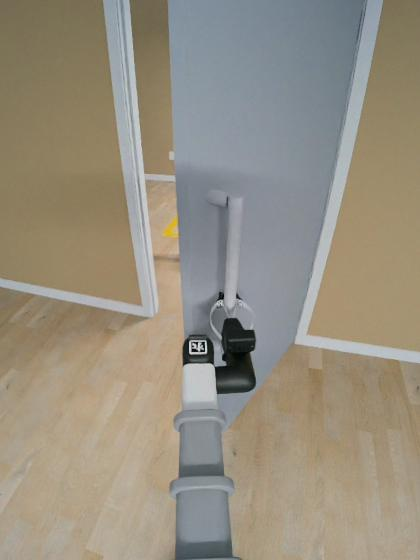

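move --r2 '{"base":{"translate_m":-0.24,"strafe_m":-0.245},"pace":"slow","contact_limits":{"translate_m":1.0}}' --blocking false

wait --seconds 6 --cameras '["r2_head_camera","r1_head_camera"]'

Scene clock: 151.13 s.
move: r2 moving
r1: as last shown
r1.wrist_depth_mm: - - - - - - - / 517 521 517 525 549 544 559 / - - - - - 1336 976 / - - - - - 1397 960 / - - - - - 1430 976 / - 205 1464 - 193 200 976 / - - - 141 - - 991
r2.base_odometry: x=-2.902 y=-0.377 heading=-2.439
r2.turned_by_wheels: +0.001
r2.turned_by_imu: -0.014
r2.base_tilt: forward=-0.6 right=+0.0
r2.lidar_m: 0.69 1.89 2.69 2.70 0.97 0.74 1.26 2.39 2.06 2.05 1.85 1.11
r2.base_status: translate_m moving; strafe_m moving
r2.joint_positions: lift_m=+0.850 arm_m=+0.298 wrist_yaw_rad=+0.006 wrist_pitch_rad=+0.001 wrist_roll_rad=+0.000 gripper_m=-0.023
r2.joint_status: not commanded
r2.measured_speeds: translate_m=-0.035 strafe_m=-0.037 rotate_rad=+0.000 lift_m=+0.000 arm_m=+0.000 wrist_yaw_rad=+0.000 wrist_pitch_rad=+0.000 wrist_roll_rad=+0.000
r2.motor_effort: lift_m=+21(21) arm_m=-4(4) wheel_0=+2(11) wheel_1=-12(13) wheel_2=+21(21)
r2.servo_current: wrist_yaw_rad=59(59) wrist_pitch_rad=46(46) wrist_roll_rad=39(52) gripper_m=117(124)
r2.contact_limits: translate_m 1
r2.hand_pose: x=+0.7579 y=-0.0856 z=+1.0277 quat_wxyz=(+1.000, +0.000, +0.001, +0.003)
r2.wrist_depth_mm: - 182 227 164 359 - - / 189 182 221 165 359 - - / - 183 221 167 362 - - / - 183 223 167 364 - - / - 189 229 169 366 - - / - 183 186 169 178 - - / - 143 217 - - - -
pictures: none

Scene clock: 155.30 s.
earlier move: r2 done
r1.base_odometry: x=-1.306 y=+1.313 heading=-2.333
r1.turned_by_wheels: +0.000
r1.turned_by_imu: +0.000
r1.base_tilt: forward=-1.6 right=+1.3
r1.lidar_m: 2.21 1.01 1.07 2.60 2.74 2.11 2.06 2.18 2.17 2.11 0.97 0.74
r1.base_status: not commanded
r1.joint_positions: lift_m=+0.500 arm_m=+0.000 wrist_yaw_rad=+0.002 wrist_pitch_rad=+0.002 wrist_roll_rad=+1.568 gripper_m=+0.130
r1.joint_status: not commanded
r1.measured_speeds: all 0
r1.motor_effort: lift_m=+23(23) arm_m=-3(4) wheel_0=-3(4) wheel_1=-2(3) wheel_2=+0(1)
r1.servo_current: wrist_yaw_rad=52(72) wrist_pitch_rad=46(52) wrist_roll_rad=39(78) gripper_m=46(52)
r1.hand_pose: x=+0.4595 y=-0.0868 z=+0.6772 quat_wxyz=(+0.708, +0.706, +0.002, +0.000)
r1.wrist_depth_mm: - - - - - - - / 525 525 525 530 549 544 559 / - - - - - 1397 960 / - - - - - 1366 960 / - - - - - 1397 991 / - 211 - - - 199 991 / - - 1618 147 - 1336 991
r2.base_odometry: x=-2.880 y=-0.049 heading=-2.436
r2.turned_by_wheels: +0.002
r2.turned_by_imu: -0.300
r2.base_tilt: forward=+0.1 right=+0.5
r2.lidar_m: 0.60 1.92 2.31 2.80 2.91 0.71 0.88 2.85 2.03 1.95 1.99 1.76
r2.base_status: done
r2.joint_positions: lift_m=+0.850 arm_m=+0.298 wrist_yaw_rad=+0.024 wrist_pitch_rad=+0.001 wrist_roll_rad=+0.000 gripper_m=-0.024
r2.joint_status: not commanded
r2.measured_speeds: all 0
r2.on_its_own: wrist_yaw_rad is at rest, and its servo_current (150 mA) is outside its rest range (0 to 104 mA)
r2.motor_effort: lift_m=+20(21) arm_m=-10(10) wheel_0=+10(19) wheel_1=-4(17) wheel_2=+34(37)
r2.servo_current: wrist_yaw_rad=150(163) wrist_pitch_rad=39(46) wrist_roll_rad=59(72) gripper_m=111(124)
r2.contact_limits: translate_m 1
r2.hand_pose: x=+0.7597 y=-0.0804 z=+1.0277 quat_wxyz=(+1.000, +0.000, +0.001, +0.012)
r2.wrist_depth_mm: 122 167 254 171 - - - / 123 167 255 - - - - / 124 167 253 171 - - - / 124 166 252 173 - - - / 124 157 248 173 - - - / 125 156 184 175 175 - - / 126 156 224 - - - -
wait: 4.17 of 6 s (r2 has come to rest)
pictures: r1_head_camera, r2_head_camera
Images, in order (width x height): r1_head_camera 420x560, r2_head_camera 420x560.

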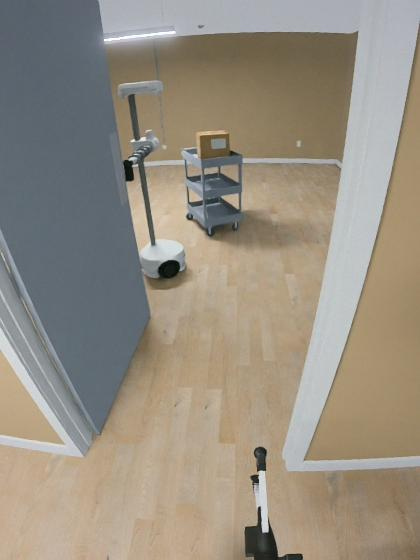

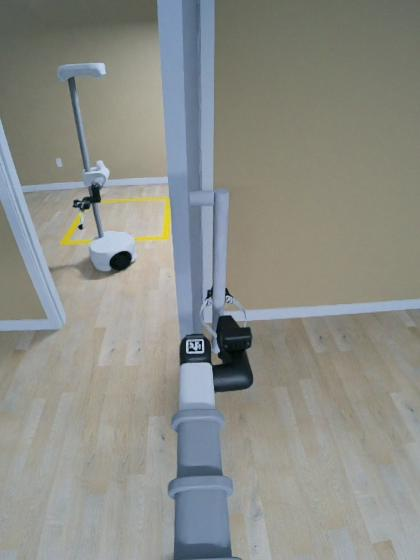

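move --r2 '{"base":{"translate_m":-0.01,"strafe_m":-0.14},"pace":"slow","contact_limits":{"strafe_m":0.8}}' --r1 '{"base":{"translate_m":1.7},"joints":{"lift_m":0.33},"pace":"default"}' --blocking false

wait --seconds 4

wait --seconds 6 --cameras '["r2_head_camera","r1_head_camera","r1_head_left_camera"]'

Scene clock: 179.80 s.
move: r1 moving; r2 moving
r1.base_odometry: x=-1.327 y=+1.290 heading=-2.333
r1.turned_by_wheels: +0.000
r1.turned_by_imu: -0.001
r1.base_tilt: forward=-1.6 right=+1.3
r1.lidar_m: 2.19 1.02 1.01 2.60 2.76 2.16 2.08 2.25 2.18 2.10 0.92 0.70
r1.base_status: translate_m moving
r1.joint_positions: lift_m=+0.462 arm_m=+0.000 wrist_yaw_rad=+0.002 wrist_pitch_rad=+0.002 wrist_roll_rad=+1.568 gripper_m=+0.130
r1.joint_status: lift_m moving
r1.measured_speeds: translate_m=+0.121 strafe_m=-0.001 rotate_rad=+0.007 lift_m=-0.146 arm_m=+0.000 wrist_yaw_rad=+0.000 wrist_pitch_rad=+0.000 wrist_roll_rad=+0.000
r1.motor_effort: lift_m=+9(21) arm_m=-3(4) wheel_0=+5(9) wheel_1=+5(7) wheel_2=-8(9)
r1.servo_current: wrist_yaw_rad=52(59) wrist_pitch_rad=46(52) wrist_roll_rad=39(72) gripper_m=39(46)
r1.hand_pose: x=+0.4595 y=-0.0868 z=+0.6401 quat_wxyz=(+0.708, +0.706, +0.002, +0.000)
r1.wrist_depth_mm: - - - - - - - / 496 500 500 508 521 504 831 / - - - - - 1281 931 / - - - - - 1308 931 / - - - - - 1336 931 / - 212 - - - 200 931 / - - 1863 147 - 1255 946
r2.base_odometry: x=-2.888 y=-0.037 heading=-2.433
r2.turned_by_wheels: +0.003
r2.turned_by_imu: +0.001
r2.base_tilt: forward=-0.5 right=+0.2
r2.lidar_m: 0.64 1.87 2.29 2.81 2.89 0.72 0.87 2.86 2.04 1.90 2.02 1.76
r2.base_status: translate_m moving; strafe_m moving
r2.joint_positions: lift_m=+0.850 arm_m=+0.298 wrist_yaw_rad=+0.024 wrist_pitch_rad=+0.001 wrist_roll_rad=+0.000 gripper_m=-0.024
r2.joint_status: not commanded
r2.measured_speeds: translate_m=-0.004 strafe_m=-0.054 rotate_rad=+0.000 lift_m=+0.000 arm_m=+0.000 wrist_yaw_rad=+0.000 wrist_pitch_rad=+0.000 wrist_roll_rad=+0.000
r2.motor_effort: lift_m=+20(20) arm_m=-10(10) wheel_0=+15(15) wheel_1=-5(7) wheel_2=+33(33)
r2.servo_current: wrist_yaw_rad=150(156) wrist_pitch_rad=46(46) wrist_roll_rad=33(59) gripper_m=117(117)
r2.contact_limits: strafe_m 0.8
r2.hand_pose: x=+0.7597 y=-0.0804 z=+1.0277 quat_wxyz=(+1.000, +0.000, +0.001, +0.012)
r2.wrist_depth_mm: 122 167 254 169 - - - / 122 167 253 - - - - / 124 167 253 171 - - - / 123 167 251 172 - - - / 124 165 249 172 - - - / 124 156 184 176 174 - - / 126 157 225 - - - -
pictures: none

Scene clock: 181.97 s.
earlier move: r1 moving; r2 done
r1.base_odometry: x=-1.735 y=+0.864 heading=-2.333
r1.turned_by_wheels: +0.000
r1.turned_by_imu: +0.000
r1.base_tilt: forward=-1.6 right=+1.3
r1.lidar_m: 1.99 0.96 0.72 0.71 2.73 2.76 2.68 2.86 2.20 0.34 0.27 3.19
r1.base_status: translate_m moving
r1.joint_positions: lift_m=+0.330 arm_m=+0.000 wrist_yaw_rad=+0.002 wrist_pitch_rad=+0.002 wrist_roll_rad=+1.568 gripper_m=+0.130
r1.joint_status: all done
r1.measured_speeds: translate_m=+0.300 strafe_m=-0.001 rotate_rad=+0.006 lift_m=+0.000 arm_m=+0.000 wrist_yaw_rad=+0.000 wrist_pitch_rad=+0.000 wrist_roll_rad=+0.000
r1.motor_effort: lift_m=+14(21) arm_m=-4(4) wheel_0=+5(9) wheel_1=+3(8) wheel_2=-5(10)
r1.servo_current: wrist_yaw_rad=65(65) wrist_pitch_rad=52(52) wrist_roll_rad=52(72) gripper_m=39(52)
r1.hand_pose: x=+0.4595 y=-0.0868 z=+0.5080 quat_wxyz=(+0.708, +0.706, +0.002, +0.000)
r1.wrist_depth_mm: - - - - 1863 991 707 / - - - - 1983 1008 723 / - - - - - 1042 732 / - - - - - 1042 732 / - - - - - 1042 732 / - 210 - - 1863 199 732 / - - - 149 1576 1078 741
r2.base_odometry: x=-2.964 y=+0.063 heading=-2.433
r2.turned_by_wheels: +0.000
r2.turned_by_imu: +0.041
r2.base_tilt: forward=-0.6 right=+0.1
r2.lidar_m: 0.65 1.69 2.37 2.93 1.11 0.80 1.06 2.60 1.89 1.82 1.89 1.73
r2.base_status: done
r2.joint_positions: lift_m=+0.850 arm_m=+0.298 wrist_yaw_rad=+0.024 wrist_pitch_rad=+0.001 wrist_roll_rad=+0.000 gripper_m=-0.024
r2.joint_status: not commanded
r2.measured_speeds: all 0
r2.motor_effort: lift_m=+20(20) arm_m=-9(10) wheel_0=+12(24) wheel_1=-4(12) wheel_2=+34(38)
r2.servo_current: wrist_yaw_rad=150(163) wrist_pitch_rad=39(46) wrist_roll_rad=46(59) gripper_m=104(117)
r2.contact_limits: strafe_m 0.8
r2.hand_pose: x=+0.7597 y=-0.0804 z=+1.0277 quat_wxyz=(+1.000, +0.000, +0.001, +0.012)
r2.wrist_depth_mm: 116 162 260 165 - - - / 116 173 260 166 - - - / 117 162 259 167 - - - / 115 162 256 168 - - - / 116 160 255 170 - - - / 116 156 183 172 174 - - / 117 140 228 - - - -
wait: 2.17 of 4 s (r2 has come to rest)
pictures: none

Scene clock: 186.47 s.
earlier move: r1 done
r1.base_odometry: x=-2.480 y=+0.083 heading=-2.333
r1.turned_by_wheels: +0.000
r1.turned_by_imu: +0.000
r1.base_tilt: forward=-1.6 right=+1.2
r1.lidar_m: 1.49 0.86 0.69 0.62 0.69 0.98 3.85 0.86 1.25 2.19 2.31 3.26
r1.base_status: done
r1.joint_positions: lift_m=+0.330 arm_m=+0.000 wrist_yaw_rad=+0.002 wrist_pitch_rad=+0.002 wrist_roll_rad=+1.568 gripper_m=+0.130
r1.joint_status: all done
r1.measured_speeds: all 0
r1.motor_effort: lift_m=+14(21) arm_m=-3(4) wheel_0=+1(9) wheel_1=+0(8) wheel_2=+0(10)
r1.servo_current: wrist_yaw_rad=59(72) wrist_pitch_rad=46(52) wrist_roll_rad=59(72) gripper_m=39(52)
r1.hand_pose: x=+0.4595 y=-0.0868 z=+0.5080 quat_wxyz=(+0.708, +0.706, +0.002, +0.000)
r1.wrist_depth_mm: - - - - 1863 991 707 / - - - - 1983 1025 715 / - - - - - 1042 732 / - - - - 1537 1060 732 / - - 1499 - 1618 1060 732 / - 211 185 - 210 199 750 / - - - 149 1661 1078 732
r2.base_odometry: x=-2.964 y=+0.063 heading=-2.433
r2.turned_by_wheels: +0.000
r2.turned_by_imu: +0.001
r2.base_tilt: forward=-0.6 right=+0.1
r2.lidar_m: 0.63 0.88 0.87 2.93 1.13 0.79 1.06 2.58 1.89 1.79 1.90 1.73
r2.base_status: done
r2.joint_positions: lift_m=+0.850 arm_m=+0.298 wrist_yaw_rad=+0.024 wrist_pitch_rad=+0.001 wrist_roll_rad=+0.000 gripper_m=-0.024
r2.joint_status: not commanded
r2.measured_speeds: all 0
r2.on_its_own: wrist_yaw_rad is at rest, and its servo_current (156 mA) is outside its rest range (0 to 104 mA)
r2.motor_effort: lift_m=+20(20) arm_m=-9(10) wheel_0=+12(24) wheel_1=-4(12) wheel_2=+34(38)
r2.servo_current: wrist_yaw_rad=156(163) wrist_pitch_rad=39(46) wrist_roll_rad=33(59) gripper_m=111(117)
r2.contact_limits: strafe_m 0.8
r2.hand_pose: x=+0.7597 y=-0.0804 z=+1.0277 quat_wxyz=(+1.000, +0.000, +0.001, +0.012)
r2.wrist_depth_mm: 116 161 287 165 - - - / 116 173 260 166 - - - / 117 162 258 167 - - - / 114 162 256 169 - - - / 116 160 254 171 - - - / 116 156 183 172 174 - - / 117 140 228 - - - -
wait: 4.50 of 6 s (r1 has come to rest)
pictures: r1_head_camera, r1_head_left_camera, r2_head_camera
Images, in order (width x height): r1_head_camera 420x560, r1_head_left_camera 420x672, r2_head_camera 420x560.

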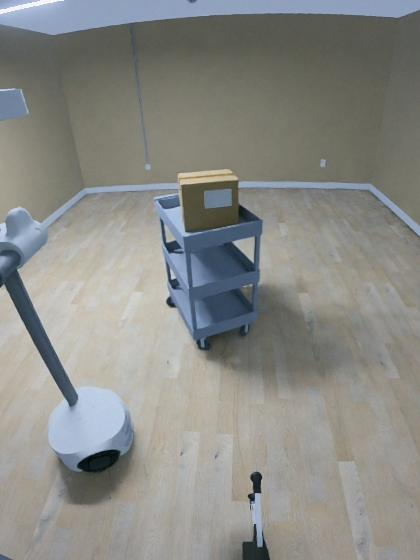

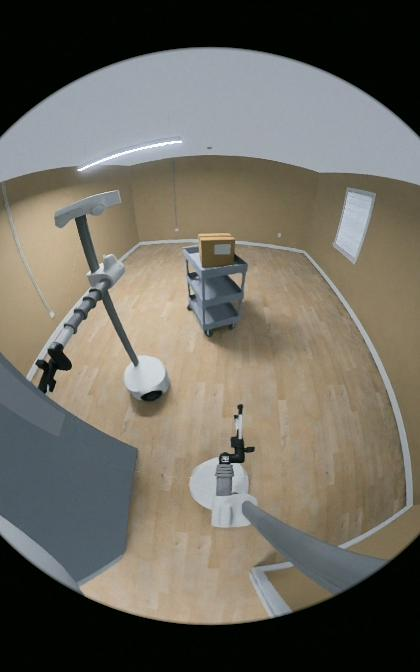

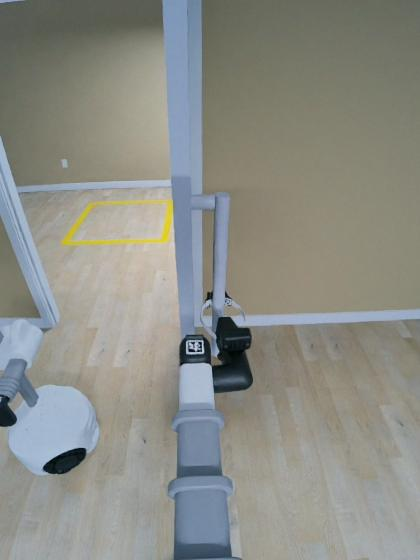

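move --r1 '{"base":{"rotate_rad":0.455}}' --blocking false

wait --seconds 2

move --r1 '{"base":{"translate_m":0.86,"strafe_m":-0.796}}' --blocking false

wait --seconds 8 --cameras '["r1_head_camera","r1_wrist_camera"]'

Scene clock: 197.93 s.
move: r1 moving
r1.base_odometry: x=-2.480 y=+0.083 heading=-2.082
r1.turned_by_wheels: +0.251
r1.turned_by_imu: +0.252
r1.base_tilt: forward=-1.6 right=+1.3
r1.lidar_m: 1.01 0.78 0.63 0.65 0.76 3.75 0.86 0.98 1.78 2.19 2.60 1.59
r1.base_status: rotate_rad moving
r1.joint_positions: lift_m=+0.330 arm_m=+0.000 wrist_yaw_rad=+0.002 wrist_pitch_rad=+0.002 wrist_roll_rad=+1.568 gripper_m=+0.130
r1.joint_status: not commanded
r1.measured_speeds: translate_m=+0.002 strafe_m=+0.000 rotate_rad=+0.938 lift_m=+0.000 arm_m=+0.000 wrist_yaw_rad=+0.000 wrist_pitch_rad=+0.000 wrist_roll_rad=+0.000
r1.motor_effort: lift_m=+14(14) arm_m=-4(4) wheel_0=-7(8) wheel_1=-6(8) wheel_2=-7(8)
r1.servo_current: wrist_yaw_rad=39(65) wrist_pitch_rad=46(46) wrist_roll_rad=52(52) gripper_m=39(46)
r1.hand_pose: x=+0.4595 y=-0.0868 z=+0.5080 quat_wxyz=(+0.708, +0.706, +0.001, +0.000)
r1.wrist_depth_mm: - - - - 1921 1025 715 / - - - - 1661 1025 715 / - - - - 1576 1025 723 / - - 1430 - 1430 1025 732 / - - - - 1808 1060 723 / - 211 - - 1808 199 732 / - - - 149 1708 1060 741
r2.base_odometry: x=-2.964 y=+0.063 heading=-2.433
r2.turned_by_wheels: +0.000
r2.turned_by_imu: +0.000
r2.base_tilt: forward=-0.6 right=+0.0
r2.lidar_m: 0.63 0.89 0.77 2.93 1.12 0.81 1.12 2.59 1.92 1.81 1.91 1.70
r2.base_status: not commanded
r2.joint_positions: lift_m=+0.850 arm_m=+0.298 wrist_yaw_rad=+0.024 wrist_pitch_rad=+0.001 wrist_roll_rad=+0.000 gripper_m=-0.024
r2.joint_status: not commanded
r2.measured_speeds: all 0
r2.motor_effort: lift_m=+20(20) arm_m=-9(9) wheel_0=+12(12) wheel_1=-4(4) wheel_2=+34(34)
r2.servo_current: wrist_yaw_rad=156(156) wrist_pitch_rad=39(46) wrist_roll_rad=52(52) gripper_m=104(111)
r2.contact_limits: strafe_m 0.8
r2.hand_pose: x=+0.7597 y=-0.0804 z=+1.0277 quat_wxyz=(+1.000, +0.000, +0.001, +0.012)
r2.wrist_depth_mm: 116 162 289 165 - - - / 116 173 260 166 - - - / 117 162 258 167 - - - / 114 162 257 169 - - - / 116 160 254 171 - - - / 116 156 185 172 174 - - / 116 140 227 - - - -
pictures: none

Scene clock: 198.70 s.
earlier move: r1 done
r1.base_odometry: x=-2.480 y=+0.083 heading=-1.879
r1.turned_by_wheels: +0.203
r1.turned_by_imu: +0.205
r1.base_tilt: forward=-1.6 right=+1.3
r1.lidar_m: 0.90 0.75 0.64 0.67 0.91 3.74 0.88 1.14 2.16 2.28 3.03 1.50
r1.base_status: done
r1.joint_positions: lift_m=+0.330 arm_m=+0.000 wrist_yaw_rad=+0.002 wrist_pitch_rad=+0.002 wrist_roll_rad=+1.568 gripper_m=+0.130
r1.joint_status: not commanded
r1.measured_speeds: all 0
r1.motor_effort: lift_m=+14(14) arm_m=-3(4) wheel_0=-3(8) wheel_1=-2(8) wheel_2=-1(8)
r1.servo_current: wrist_yaw_rad=39(65) wrist_pitch_rad=39(46) wrist_roll_rad=39(59) gripper_m=39(46)
r1.hand_pose: x=+0.4595 y=-0.0868 z=+0.5080 quat_wxyz=(+0.708, +0.706, +0.001, +0.000)
r1.wrist_depth_mm: - 1308 - - 1366 1008 715 / - - - - 1397 1025 723 / - - - - - 1042 723 / - - - - - 1042 732 / - - - - - 976 741 / - 209 - - 1863 202 707 / 866 946 960 147 946 676 691
r2.base_odometry: x=-2.964 y=+0.063 heading=-2.433
r2.turned_by_wheels: +0.000
r2.turned_by_imu: +0.000
r2.base_tilt: forward=-0.6 right=+0.1
r2.lidar_m: 0.62 0.87 0.70 2.92 1.13 0.81 1.07 2.58 1.90 1.83 1.92 1.70
r2.base_status: not commanded
r2.joint_positions: lift_m=+0.850 arm_m=+0.298 wrist_yaw_rad=+0.024 wrist_pitch_rad=+0.001 wrist_roll_rad=+0.000 gripper_m=-0.024
r2.joint_status: not commanded
r2.measured_speeds: all 0
r2.on_its_own: wrist_yaw_rad is at rest, and its servo_current (143 mA) is outside its rest range (0 to 104 mA)
r2.motor_effort: lift_m=+20(20) arm_m=-9(9) wheel_0=+12(12) wheel_1=-4(4) wheel_2=+34(34)
r2.servo_current: wrist_yaw_rad=143(163) wrist_pitch_rad=39(46) wrist_roll_rad=46(52) gripper_m=104(111)
r2.contact_limits: strafe_m 0.8
r2.hand_pose: x=+0.7597 y=-0.0804 z=+1.0277 quat_wxyz=(+1.000, +0.000, +0.001, +0.012)
r2.wrist_depth_mm: 116 162 289 166 - - - / 116 173 259 166 - - - / 117 162 258 167 - - - / 115 162 256 169 - - - / 116 160 254 171 - - - / 116 156 184 173 174 - - / 117 140 228 - - - -
wait: 0.77 of 2 s (r1 has come to rest)
pictures: none

Scene clock: 199.20 s.
move: r1 moving
r1.base_odometry: x=-2.508 y=+0.067 heading=-1.879
r1.turned_by_wheels: +0.000
r1.turned_by_imu: +0.000
r1.base_tilt: forward=-1.6 right=+1.3
r1.lidar_m: 0.87 0.74 0.65 0.68 0.89 3.78 0.89 1.22 2.16 2.27 3.03 1.45
r1.base_status: translate_m moving; strafe_m moving
r1.joint_positions: lift_m=+0.330 arm_m=+0.000 wrist_yaw_rad=+0.002 wrist_pitch_rad=+0.002 wrist_roll_rad=+1.568 gripper_m=+0.130
r1.joint_status: not commanded
r1.measured_speeds: translate_m=+0.093 strafe_m=-0.087 rotate_rad=-0.002 lift_m=+0.000 arm_m=+0.000 wrist_yaw_rad=+0.000 wrist_pitch_rad=+0.000 wrist_roll_rad=+0.000
r1.motor_effort: lift_m=+14(14) arm_m=-4(4) wheel_0=+9(11) wheel_1=-3(7) wheel_2=-7(8)
r1.servo_current: wrist_yaw_rad=52(59) wrist_pitch_rad=46(52) wrist_roll_rad=46(65) gripper_m=46(46)
r1.hand_pose: x=+0.4595 y=-0.0868 z=+0.5080 quat_wxyz=(+0.708, +0.706, +0.001, +0.000)
r1.wrist_depth_mm: - 1336 - - 1499 1008 699 / - - - - 1397 1042 715 / - - - - - 1025 723 / - - - - - 1025 741 / - - - - - 1042 741 / - 211 - - 1863 202 723 / 866 991 - 147 946 668 661
r2.base_odometry: x=-2.964 y=+0.063 heading=-2.433
r2.turned_by_wheels: +0.000
r2.turned_by_imu: +0.000
r2.base_tilt: forward=-0.6 right=+0.0
r2.lidar_m: 0.63 0.88 0.68 2.92 1.13 0.80 1.08 2.57 1.88 1.80 1.92 1.73
r2.base_status: not commanded
r2.joint_positions: lift_m=+0.850 arm_m=+0.298 wrist_yaw_rad=+0.024 wrist_pitch_rad=+0.001 wrist_roll_rad=+0.000 gripper_m=-0.024
r2.joint_status: not commanded
r2.measured_speeds: all 0
r2.motor_effort: lift_m=+20(20) arm_m=-9(10) wheel_0=+12(12) wheel_1=-4(4) wheel_2=+34(34)
r2.servo_current: wrist_yaw_rad=150(156) wrist_pitch_rad=39(46) wrist_roll_rad=46(59) gripper_m=104(104)
r2.contact_limits: strafe_m 0.8
r2.hand_pose: x=+0.7597 y=-0.0804 z=+1.0277 quat_wxyz=(+1.000, +0.000, +0.001, +0.012)
r2.wrist_depth_mm: 116 162 289 165 - - - / 116 173 260 166 - - - / 116 162 258 167 - - - / 115 161 257 168 - - - / 116 160 255 170 - - - / 116 155 184 172 174 - - / 117 140 228 - - - -
pictures: none

Scene clock: 204.03 s.
earlier move: r1 done
r1.base_odometry: x=-3.499 y=-0.495 heading=-1.879
r1.turned_by_wheels: +0.000
r1.turned_by_imu: -0.003
r1.base_tilt: forward=-1.6 right=+1.3
r1.lidar_m: 0.52 0.56 0.84 0.83 1.35 1.94 2.00 1.99 1.89 1.96 2.60 3.83
r1.base_status: done
r1.joint_positions: lift_m=+0.330 arm_m=+0.000 wrist_yaw_rad=+0.002 wrist_pitch_rad=+0.002 wrist_roll_rad=+1.568 gripper_m=+0.130
r1.joint_status: not commanded
r1.measured_speeds: all 0
r1.motor_effort: lift_m=+14(14) arm_m=-3(4) wheel_0=+2(12) wheel_1=-2(7) wheel_2=-1(9)
r1.servo_current: wrist_yaw_rad=65(65) wrist_pitch_rad=39(52) wrist_roll_rad=46(72) gripper_m=46(52)
r1.hand_pose: x=+0.4595 y=-0.0868 z=+0.5080 quat_wxyz=(+0.708, +0.706, +0.001, +0.000)
r1.wrist_depth_mm: - - - - 1921 1008 707 / - - - - 1921 1008 715 / - - - - - 1042 723 / - - - - 1756 866 699 / 320 320 320 - 320 324 462 / 418 211 - - 317 196 488 / 415 530 - 141 1661 - 492
r2.base_odometry: x=-2.964 y=+0.063 heading=-2.433
r2.turned_by_wheels: +0.000
r2.turned_by_imu: +0.001
r2.base_tilt: forward=-0.5 right=+0.1
r2.lidar_m: 0.64 1.97 2.36 0.87 0.85 0.79 1.10 2.56 1.90 1.81 1.91 1.70
r2.base_status: not commanded
r2.joint_positions: lift_m=+0.850 arm_m=+0.298 wrist_yaw_rad=+0.024 wrist_pitch_rad=+0.001 wrist_roll_rad=+0.000 gripper_m=-0.024
r2.joint_status: not commanded
r2.measured_speeds: all 0
r2.on_its_own: wrist_yaw_rad is at rest, and its servo_current (150 mA) is outside its rest range (0 to 104 mA)
r2.motor_effort: lift_m=+20(20) arm_m=-9(10) wheel_0=+12(12) wheel_1=-4(5) wheel_2=+34(34)
r2.servo_current: wrist_yaw_rad=150(163) wrist_pitch_rad=39(46) wrist_roll_rad=39(65) gripper_m=98(111)
r2.contact_limits: strafe_m 0.8
r2.hand_pose: x=+0.7597 y=-0.0804 z=+1.0277 quat_wxyz=(+1.000, +0.000, +0.001, +0.012)
r2.wrist_depth_mm: 116 162 290 165 - - - / 117 173 260 166 - - - / 116 162 259 167 - - - / 114 162 256 168 - - - / 116 160 254 170 - - - / 116 156 183 172 174 - - / 117 140 228 - - - -
wait: 4.83 of 8 s (r1 has come to rest)
Images, in order (width x height): r1_head_camera 420x560, r1_wrist_camera 616x392.

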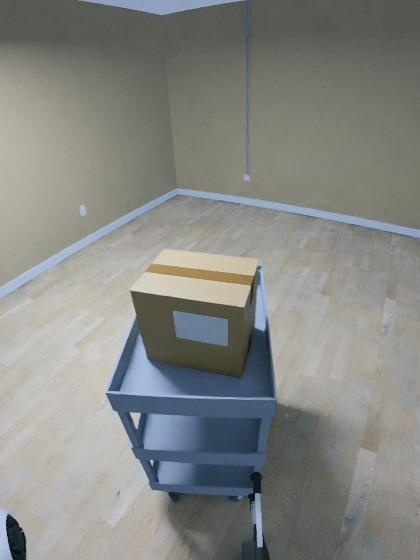

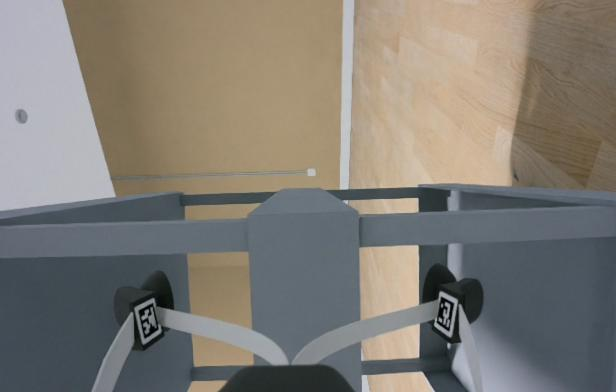

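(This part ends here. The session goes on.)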